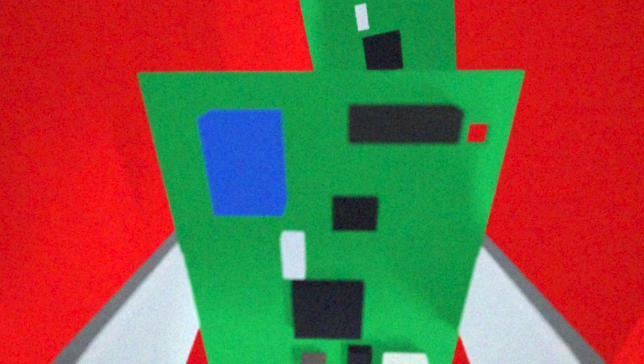

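Scene clock: 967.00 s.
Joint torques (N m): left_arm=[-9.8 -4.33 9.58 1.33 0.64 0.06 0.45] | right_arm=[-19.86 6.18 -8.15 1.69 0.37 -0.29 0.34]
External joint torques (N m): left_arm=[0.12 0.09 0.81 -0.24 0.17 0.22 0.44] | right_arm=[3.16 -1.52 1.8 0.96 0.15 -0.28 0.34]
Motor temperatures (°C): left_arm=[29 31 30 32 37 34 40] | right_arm=[36 33 29 31 45 35 35]
Wrist force (N): left_arm=[-1.4 1.9 -9.1] | right_arm=[2.5 10.6 -13.4]
Wrist torque (N m): left_arm=[-0.21 -0.43 -0.18] | right_arm=[-0.07 0.87 0.52]
Wrist force, peak (N): left_arm=[-1.6 2.0 -9.6] | right_arm=[2.4 10.8 -13.7]
move: done
base_odometry: x=+2.255 y=+0.640 heading=+0.604
lidar_m: 0.29 0.27 0.39 1.07 3.35 4.17 4.15 1.96 1.46 1.04 1.09 0.94
base_status: not commanded
joint_positions: torso_squat_rad=+0.350 torso_shift_rad=+0.000 torso_pitch_rad=+0.600 torso_yaw_rad=+0.000 left_shoulder_pitch_rad=+1.067 left_shoulder_roll_rad=+2.014 left_shoulder_yaw_rad=+1.622 left_elbow_rad=-2.223 left_forearm_roll_rad=+1.981 left_wrist_pitch_rad=+1.268 left_hand_roll_rad=+0.866 left_gripper_m=+0.000 right_shoulder_pitch_rad=+1.165 right_shoulder_roll_rad=-2.896 right_shoulder_yaw_rad=-1.580 right_elbow_rad=-1.459 right_forearm_roll_rad=-1.591 right_wrist_pitch_rad=+1.219 right_hand_roll_rad=-1.132 right_gripper_m=+0.070 head_pan_rad=+0.000 head_tilt_rad=+0.350
joint_status: all done
wheel_motors_off: 0
motor_effort: left_wheel=-2(3) right_wheel=+0(2)
chest: x=-0.0533 y=-0.0007 z=+1.1935 quat_wxyz=(+0.955, +0.000, +0.295, +0.000) (m; base frame)
left_hand: x=+0.2422 y=+0.2400 z=+1.0508 quat_wxyz=(+0.992, -0.098, +0.075, +0.007) (m; base frame)
right_hand: x=+0.4053 y=-0.1180 z=+0.9255 quat_wxyz=(+0.999, +0.000, +0.000, -0.050) (m; base frame)
right_hand_status: reached (checked arc, planned for 1.2 s): 1 mm and 0.1 deg off.
pictures: head_camera, right_wrist_camera
camera_calibration:
head_camera: T_world_to_cam=[[0.0309281, -0.998756, 0.039119, -0.0575456], [-0.78912, -0.0484199, -0.612328, 0.944566], [0.61346, -0.0119314, -0.789636, 0.954204], [0, 0, 0, 1]] pos_world=[0.161789, -0.000353241, 1.33411]
right_wrist_camera: T_world_to_cam=[[-0.992578, 0.120294, -0.0178604, 0.435439], [0.099883, 0.890166, 0.444553, -0.313666], [0.0693757, 0.439469, -0.895575, 0.924248], [0, 0, 0, 1]] pos_world=[0.399417, -0.179345, 0.974951]

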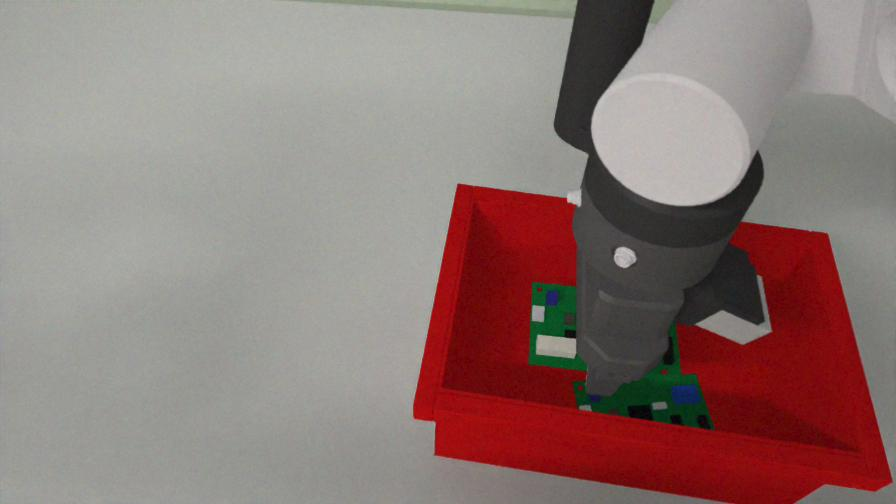

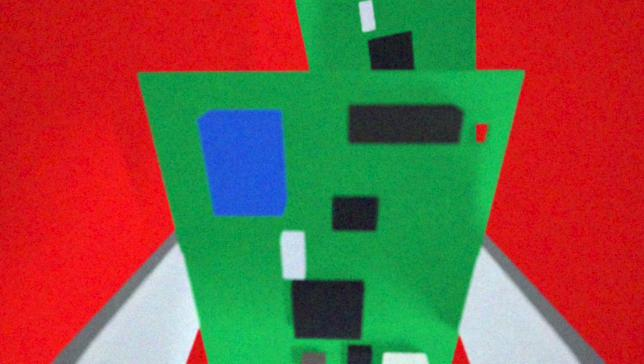

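Emit:
{"name": "move", "arguments": {"target": {"side":"right","x":0.405,"y":-0.118,"z":0.918,"quat_wxyz":[0.9987,0,0,-0.05]}, "min_time_s": 1, "cameras": []}}

Emit:
{"name": "move", "arguments": {"target": {"side":"right","x":0.405,"y":-0.118,"z":0.912,"quat_wxyz":[0.9987,0,0,-0.05]}, "min_time_s": 1, "cameras": ["right_wrist_camera"]}}

Scene clock: 973.50 s.
Joint torques (N m): left_arm=[-9.8 -4.11 9.28 1.37 0.66 0.04 0.37] | right_arm=[-19.66 6.12 -8.14 1.54 0.32 -0.34 0.43]
External joint torques (N m): left_arm=[0.12 0.31 0.51 -0.2 0.18 0.2 0.36] | right_arm=[3.37 -1.62 1.74 0.86 0.1 -0.34 0.43]
Motor temperatures (°C): left_arm=[29 31 30 32 37 34 40] | right_arm=[36 33 29 31 45 35 35]
Wrist force (N): left_arm=[-1.5 2.1 -9.1] | right_arm=[2.1 10.7 -13.6]
Wrist torque (N m): left_arm=[-0.23 -0.45 -0.20] | right_arm=[-0.08 0.83 0.53]
Wrist force, peak (N): left_arm=[-1.4 2.0 -9.5] | right_arm=[2.5 10.8 -13.9]
move: done
base_odometry: x=+2.255 y=+0.640 heading=+0.604
lidar_m: 0.28 0.27 0.38 1.08 3.36 4.17 4.14 1.96 1.47 1.05 1.10 0.95
base_status: not commanded
joint_positions: torso_squat_rad=+0.350 torso_shift_rad=+0.000 torso_pitch_rad=+0.600 torso_yaw_rad=+0.000 left_shoulder_pitch_rad=+1.067 left_shoulder_roll_rad=+2.014 left_shoulder_yaw_rad=+1.622 left_elbow_rad=-2.223 left_forearm_roll_rad=+1.981 left_wrist_pitch_rad=+1.268 left_hand_roll_rad=+0.866 left_gripper_m=+0.000 right_shoulder_pitch_rad=+1.177 right_shoulder_roll_rad=-2.905 right_shoulder_yaw_rad=-1.575 right_elbow_rad=-1.449 right_forearm_roll_rad=-1.584 right_wrist_pitch_rad=+1.206 right_hand_roll_rad=-1.130 right_gripper_m=+0.070 head_pan_rad=+0.000 head_tilt_rad=+0.350
joint_status: all done
wheel_motors_off: 0
motor_effort: left_wheel=-2(2) right_wheel=-2(2)
chest: x=-0.0533 y=-0.0007 z=+1.1935 quat_wxyz=(+0.955, +0.000, +0.295, +0.000) (m; base frame)
left_hand: x=+0.2422 y=+0.2400 z=+1.0508 quat_wxyz=(+0.992, -0.098, +0.075, +0.007) (m; base frame)
right_hand: x=+0.4052 y=-0.1180 z=+0.9186 quat_wxyz=(+0.999, +0.000, +0.000, -0.050) (m; base frame)
right_hand_status: reached (checked arc, planned for 1.0 s): 1 mm and 0.1 deg off.
pictures: none
No camera images: "cameras" was empty.

Scene clock: 974.83 s.
Joint torques (N m): left_arm=[-9.88 -4.47 9.24 1.52 0.58 0.06 0.4] | right_arm=[-19.51 6.15 -7.88 1.56 0.33 -0.26 0.37]
External joint torques (N m): left_arm=[0.05 -0.05 0.47 -0.05 0.11 0.22 0.39] | right_arm=[3.54 -1.62 1.94 0.91 0.11 -0.26 0.37]
Motor temperatures (°C): left_arm=[29 31 30 32 37 34 40] | right_arm=[36 33 29 31 45 35 35]
Wrist force (N): left_arm=[-1.5 2.2 -9.3] | right_arm=[2.2 10.8 -13.5]
Wrist torque (N m): left_arm=[-0.25 -0.44 -0.18] | right_arm=[-0.09 0.83 0.53]
Wrist force, peak (N): left_arm=[-1.5 1.8 -9.4] | right_arm=[2.2 10.8 -13.9]
move: done
base_odometry: x=+2.255 y=+0.640 heading=+0.604
lidar_m: 0.29 0.27 0.38 1.07 3.36 4.17 4.15 1.96 1.46 1.05 1.09 0.94
base_status: not commanded
joint_positions: torso_squat_rad=+0.350 torso_shift_rad=+0.000 torso_pitch_rad=+0.600 torso_yaw_rad=+0.000 left_shoulder_pitch_rad=+1.067 left_shoulder_roll_rad=+2.014 left_shoulder_yaw_rad=+1.622 left_elbow_rad=-2.223 left_forearm_roll_rad=+1.981 left_wrist_pitch_rad=+1.268 left_hand_roll_rad=+0.866 left_gripper_m=+0.000 right_shoulder_pitch_rad=+1.187 right_shoulder_roll_rad=-2.914 right_shoulder_yaw_rad=-1.570 right_elbow_rad=-1.438 right_forearm_roll_rad=-1.577 right_wrist_pitch_rad=+1.196 right_hand_roll_rad=-1.128 right_gripper_m=+0.070 head_pan_rad=+0.000 head_tilt_rad=+0.350
joint_status: all done
wheel_motors_off: 0
motor_effort: left_wheel=-2(3) right_wheel=-1(2)
chest: x=-0.0533 y=-0.0007 z=+1.1935 quat_wxyz=(+0.955, +0.000, +0.295, +0.000) (m; base frame)
left_hand: x=+0.2422 y=+0.2400 z=+1.0508 quat_wxyz=(+0.992, -0.098, +0.075, +0.007) (m; base frame)
right_hand: x=+0.4052 y=-0.1180 z=+0.9126 quat_wxyz=(+0.999, +0.000, +0.000, -0.050) (m; base frame)
right_hand_status: reached (checked arc, planned for 1.0 s): 1 mm and 0.1 deg off.
pictures: right_wrist_camera
camera_calibration:
right_wrist_camera: T_world_to_cam=[[-0.992586, 0.12023, -0.017825, 0.435109], [0.0998443, 0.890187, 0.44452, -0.307847], [0.0693124, 0.439444, -0.895592, 0.912759], [0, 0, 0, 1]] pos_world=[0.399354, -0.179379, 0.962059]

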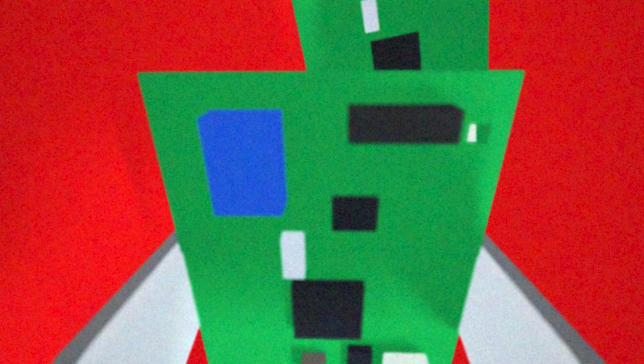

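Emit:
{"name": "move", "arguments": {"target": {"side":"right","x":0.405,"y":-0.118,"z":0.904,"quat_wxyz":[0.9987,0,0,-0.05]}, "min_time_s": 1, "cameras": []}}

Emit:
{"name": "move", "arguments": {"target": {"side":"right","x":0.405,"y":-0.118,"z":0.898,"quat_wxyz":[0.9987,0,0,-0.05]}, "min_time_s": 1, "cameras": ["right_wrist_camera"]}}

Scene clock: 981.37 s.
Joint torques (N m): left_arm=[-9.63 -4.39 9.31 1.35 0.67 0 0.36] | right_arm=[-19.79 6.24 -8 1.52 0.4 -0.33 0.42]
External joint torques (N m): left_arm=[0.29 0.03 0.53 -0.22 0.19 0.16 0.36] | right_arm=[3.28 -1.57 1.74 0.93 0.17 -0.33 0.42]
Motor temperatures (°C): left_arm=[29 31 30 32 37 34 40] | right_arm=[36 33 29 31 45 35 35]
Wrist force (N): left_arm=[-1.2 2.1 -9.2] | right_arm=[1.6 10.9 -13.5]
Wrist torque (N m): left_arm=[-0.24 -0.41 -0.20] | right_arm=[-0.10 0.76 0.53]
Wrist force, peak (N): left_arm=[-1.7 2.1 -9.3] | right_arm=[2.1 10.8 -13.8]
move: done
base_odometry: x=+2.255 y=+0.640 heading=+0.604
lidar_m: 0.30 0.27 0.38 1.08 3.37 4.18 4.16 1.96 1.47 1.05 1.09 0.94
base_status: not commanded
joint_positions: torso_squat_rad=+0.350 torso_shift_rad=+0.000 torso_pitch_rad=+0.600 torso_yaw_rad=+0.000 left_shoulder_pitch_rad=+1.067 left_shoulder_roll_rad=+2.014 left_shoulder_yaw_rad=+1.622 left_elbow_rad=-2.223 left_forearm_roll_rad=+1.981 left_wrist_pitch_rad=+1.268 left_hand_roll_rad=+0.866 left_gripper_m=+0.000 right_shoulder_pitch_rad=+1.200 right_shoulder_roll_rad=-2.925 right_shoulder_yaw_rad=-1.565 right_elbow_rad=-1.425 right_forearm_roll_rad=-1.569 right_wrist_pitch_rad=+1.181 right_hand_roll_rad=-1.125 right_gripper_m=+0.070 head_pan_rad=+0.000 head_tilt_rad=+0.350
joint_status: all done
wheel_motors_off: 0
motor_effort: left_wheel=-2(3) right_wheel=-1(2)
chest: x=-0.0533 y=-0.0007 z=+1.1935 quat_wxyz=(+0.955, +0.000, +0.295, +0.000) (m; base frame)
left_hand: x=+0.2422 y=+0.2400 z=+1.0508 quat_wxyz=(+0.992, -0.098, +0.075, +0.007) (m; base frame)
right_hand: x=+0.4051 y=-0.1180 z=+0.9046 quat_wxyz=(+0.999, +0.000, +0.000, -0.050) (m; base frame)
right_hand_status: reached (checked arc, planned for 1.0 s): 1 mm and 0.1 deg off.
pictures: none
No camera images: "cameras" was empty.

Scene clock: 982.70 s.
Joint torques (N m): left_arm=[-9.9 -4.13 9.27 1.41 0.7 0.06 0.49] | right_arm=[-19.51 6.18 -8.05 1.33 0.33 -0.38 0.38]
External joint torques (N m): left_arm=[0.02 0.3 0.5 -0.16 0.22 0.22 0.48] | right_arm=[3.59 -1.65 1.6 0.77 0.11 -0.38 0.38]
Motor temperatures (°C): left_arm=[29 31 30 32 37 34 40] | right_arm=[36 33 29 31 45 35 35]
Wrist force (N): left_arm=[-1.3 2.1 -9.3] | right_arm=[2.4 10.7 -13.5]
Wrist torque (N m): left_arm=[-0.23 -0.42 -0.21] | right_arm=[-0.06 0.85 0.54]
Wrist force, peak (N): left_arm=[-1.6 2.1 -9.3] | right_arm=[2.1 11.0 -13.8]
move: done
base_odometry: x=+2.255 y=+0.640 heading=+0.604
lidar_m: 0.28 0.27 0.38 1.08 3.36 4.18 4.14 1.96 1.46 1.05 1.10 0.94
base_status: not commanded
joint_positions: torso_squat_rad=+0.350 torso_shift_rad=+0.000 torso_pitch_rad=+0.600 torso_yaw_rad=+0.000 left_shoulder_pitch_rad=+1.067 left_shoulder_roll_rad=+2.014 left_shoulder_yaw_rad=+1.622 left_elbow_rad=-2.223 left_forearm_roll_rad=+1.981 left_wrist_pitch_rad=+1.268 left_hand_roll_rad=+0.866 left_gripper_m=+0.000 right_shoulder_pitch_rad=+1.210 right_shoulder_roll_rad=-2.934 right_shoulder_yaw_rad=-1.561 right_elbow_rad=-1.413 right_forearm_roll_rad=-1.563 right_wrist_pitch_rad=+1.171 right_hand_roll_rad=-1.122 right_gripper_m=+0.070 head_pan_rad=+0.000 head_tilt_rad=+0.350
joint_status: all done
wheel_motors_off: 0
motor_effort: left_wheel=+0(3) right_wheel=+2(2)
chest: x=-0.0533 y=-0.0007 z=+1.1935 quat_wxyz=(+0.955, +0.000, +0.295, +0.000) (m; base frame)
left_hand: x=+0.2422 y=+0.2400 z=+1.0508 quat_wxyz=(+0.992, -0.098, +0.075, +0.007) (m; base frame)
right_hand: x=+0.4052 y=-0.1180 z=+0.8986 quat_wxyz=(+0.999, +0.000, +0.000, -0.050) (m; base frame)
right_hand_status: reached (checked arc, planned for 1.0 s): 1 mm and 0.1 deg off.
pictures: right_wrist_camera
camera_calibration:
right_wrist_camera: T_world_to_cam=[[-0.992584, 0.120246, -0.0178425, 0.434884], [0.0998511, 0.890193, 0.444507, -0.301613], [0.0693333, 0.439429, -0.895597, 0.900221], [0, 0, 0, 1]] pos_world=[0.39936, -0.179383, 0.948064]

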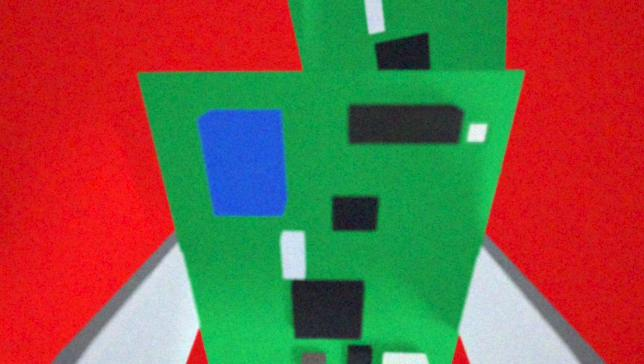

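Emit:
{"name": "move", "arguments": {"target": {"side":"right","x":0.405,"y":-0.118,"z":0.890,"quat_wxyz":[0.9987,0,0,-0.05]}, "min_time_s": 1, "cameras": ["head_camera"]}}

Emit:
{"name": "move", "arguments": {"target": {"side":"right","x":0.405,"y":-0.118,"z":0.883,"quat_wxyz":[0.9987,0,0,-0.05]}, "min_time_s": 1, "cameras": ["right_wrist_camera"]}}

Scene clock: 993.47 s.
Joint torques (N m): left_arm=[-9.55 -4.28 9.59 1.43 0.66 0.04 0.36] | right_arm=[-19.66 6.27 -8.03 1.44 0.41 -0.4 0.38]
External joint torques (N m): left_arm=[0.37 0.14 0.81 -0.14 0.18 0.2 0.35] | right_arm=[3.45 -1.59 1.53 0.91 0.19 -0.4 0.38]
Motor temperatures (°C): left_arm=[29 31 30 32 37 34 40] | right_arm=[36 34 29 31 45 35 35]
Wrist force (N): left_arm=[-1.4 2.1 -9.1] | right_arm=[2.3 10.5 -13.4]
Wrist torque (N m): left_arm=[-0.23 -0.44 -0.18] | right_arm=[-0.03 0.84 0.53]
Wrist force, peak (N): left_arm=[-1.3 2.1 -9.4] | right_arm=[2.5 10.9 -13.9]
move: done
base_odometry: x=+2.255 y=+0.640 heading=+0.604
lidar_m: 0.28 0.27 0.39 1.07 3.35 4.18 4.15 1.97 1.47 1.05 1.10 0.94
base_status: not commanded
joint_positions: torso_squat_rad=+0.350 torso_shift_rad=+0.000 torso_pitch_rad=+0.600 torso_yaw_rad=+0.000 left_shoulder_pitch_rad=+1.067 left_shoulder_roll_rad=+2.014 left_shoulder_yaw_rad=+1.622 left_elbow_rad=-2.223 left_forearm_roll_rad=+1.981 left_wrist_pitch_rad=+1.268 left_hand_roll_rad=+0.866 left_gripper_m=+0.000 right_shoulder_pitch_rad=+1.224 right_shoulder_roll_rad=-2.946 right_shoulder_yaw_rad=-1.556 right_elbow_rad=-1.397 right_forearm_roll_rad=-1.556 right_wrist_pitch_rad=+1.157 right_hand_roll_rad=-1.118 right_gripper_m=+0.070 head_pan_rad=+0.000 head_tilt_rad=+0.350
joint_status: all done
wheel_motors_off: 0
motor_effort: left_wheel=-2(3) right_wheel=+1(1)
chest: x=-0.0533 y=-0.0007 z=+1.1935 quat_wxyz=(+0.955, +0.000, +0.295, +0.000) (m; base frame)
left_hand: x=+0.2422 y=+0.2400 z=+1.0508 quat_wxyz=(+0.992, -0.098, +0.075, +0.007) (m; base frame)
right_hand: x=+0.4051 y=-0.1180 z=+0.8906 quat_wxyz=(+0.999, +0.000, +0.000, -0.050) (m; base frame)
right_hand_status: reached (checked arc, planned for 1.0 s): 1 mm and 0.1 deg off.
pictures: head_camera
camera_calibration:
head_camera: T_world_to_cam=[[0.0309276, -0.998756, 0.0391193, -0.057546], [-0.78912, -0.0484197, -0.612328, 0.944566], [0.61346, -0.011932, -0.789636, 0.954204], [0, 0, 0, 1]] pos_world=[0.161789, -0.000353318, 1.33411]

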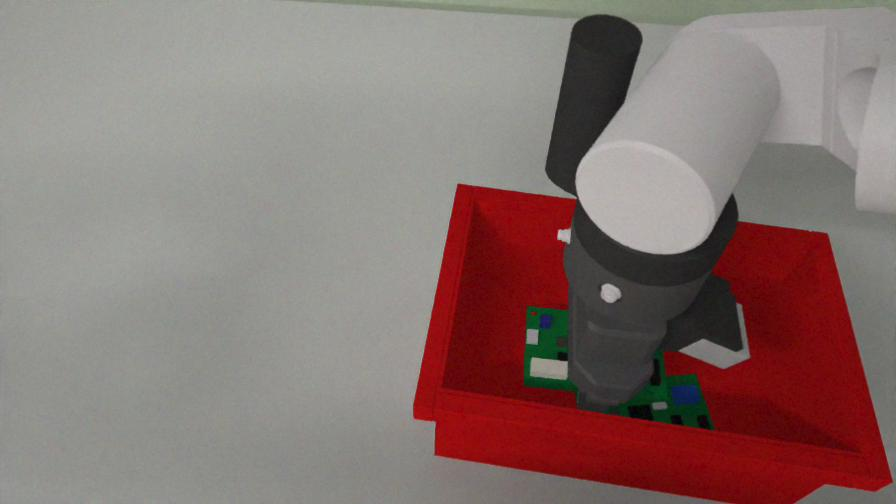

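Scene clock: 994.80 s.
Joint torques (N m): left_arm=[-9.77 -4.28 9.54 1.32 0.59 0.03 0.37] | right_arm=[-19.5 6.4 -7.67 1.39 0.41 -0.21 0.36]
External joint torques (N m): left_arm=[0.15 0.14 0.76 -0.26 0.12 0.19 0.37] | right_arm=[3.63 -1.47 1.8 0.9 0.19 -0.21 0.36]
Motor temperatures (°C): left_arm=[29 31 30 32 37 34 40] | right_arm=[36 34 29 31 45 35 35]
Wrist force (N): left_arm=[-1.3 2.0 -8.9] | right_arm=[2.3 10.7 -13.5]
Wrist torque (N m): left_arm=[-0.22 -0.40 -0.19] | right_arm=[-0.08 0.83 0.53]
Wrist force, peak (N): left_arm=[-1.2 2.3 -9.4] | right_arm=[2.0 11.1 -13.7]
move: done
base_odometry: x=+2.255 y=+0.640 heading=+0.604
lidar_m: 0.28 0.27 0.39 1.08 3.36 4.17 4.15 1.97 1.46 1.04 1.09 0.94
base_status: not commanded
joint_positions: torso_squat_rad=+0.350 torso_shift_rad=+0.000 torso_pitch_rad=+0.600 torso_yaw_rad=+0.000 left_shoulder_pitch_rad=+1.067 left_shoulder_roll_rad=+2.014 left_shoulder_yaw_rad=+1.622 left_elbow_rad=-2.223 left_forearm_roll_rad=+1.981 left_wrist_pitch_rad=+1.268 left_hand_roll_rad=+0.866 left_gripper_m=+0.000 right_shoulder_pitch_rad=+1.236 right_shoulder_roll_rad=-2.957 right_shoulder_yaw_rad=-1.551 right_elbow_rad=-1.382 right_forearm_roll_rad=-1.550 right_wrist_pitch_rad=+1.145 right_hand_roll_rad=-1.114 right_gripper_m=+0.070 head_pan_rad=+0.000 head_tilt_rad=+0.350
joint_status: all done
wheel_motors_off: 0
motor_effort: left_wheel=-3(3) right_wheel=+0(2)
chest: x=-0.0533 y=-0.0007 z=+1.1935 quat_wxyz=(+0.955, +0.000, +0.295, +0.000) (m; base frame)
left_hand: x=+0.2422 y=+0.2400 z=+1.0508 quat_wxyz=(+0.992, -0.098, +0.075, +0.007) (m; base frame)
right_hand: x=+0.4052 y=-0.1180 z=+0.8836 quat_wxyz=(+0.999, +0.000, +0.000, -0.050) (m; base frame)
right_hand_status: reached (checked arc, planned for 1.0 s): 1 mm and 0.1 deg off.
pictures: right_wrist_camera
camera_calibration:
right_wrist_camera: T_world_to_cam=[[-0.992584, 0.120237, -0.0178785, 0.434618], [0.0998289, 0.890204, 0.44449, -0.294917], [0.0693596, 0.439409, -0.895606, 0.886826], [0, 0, 0, 1]] pos_world=[0.399326, -0.1794, 0.933104]

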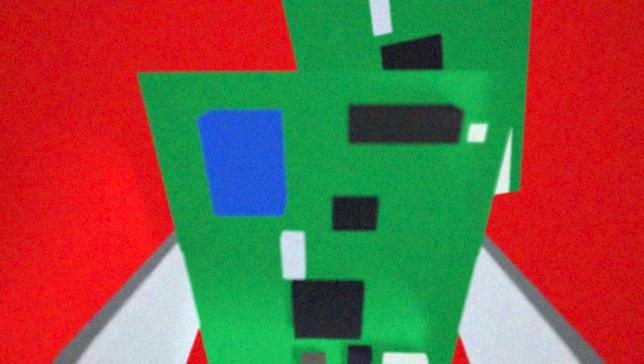

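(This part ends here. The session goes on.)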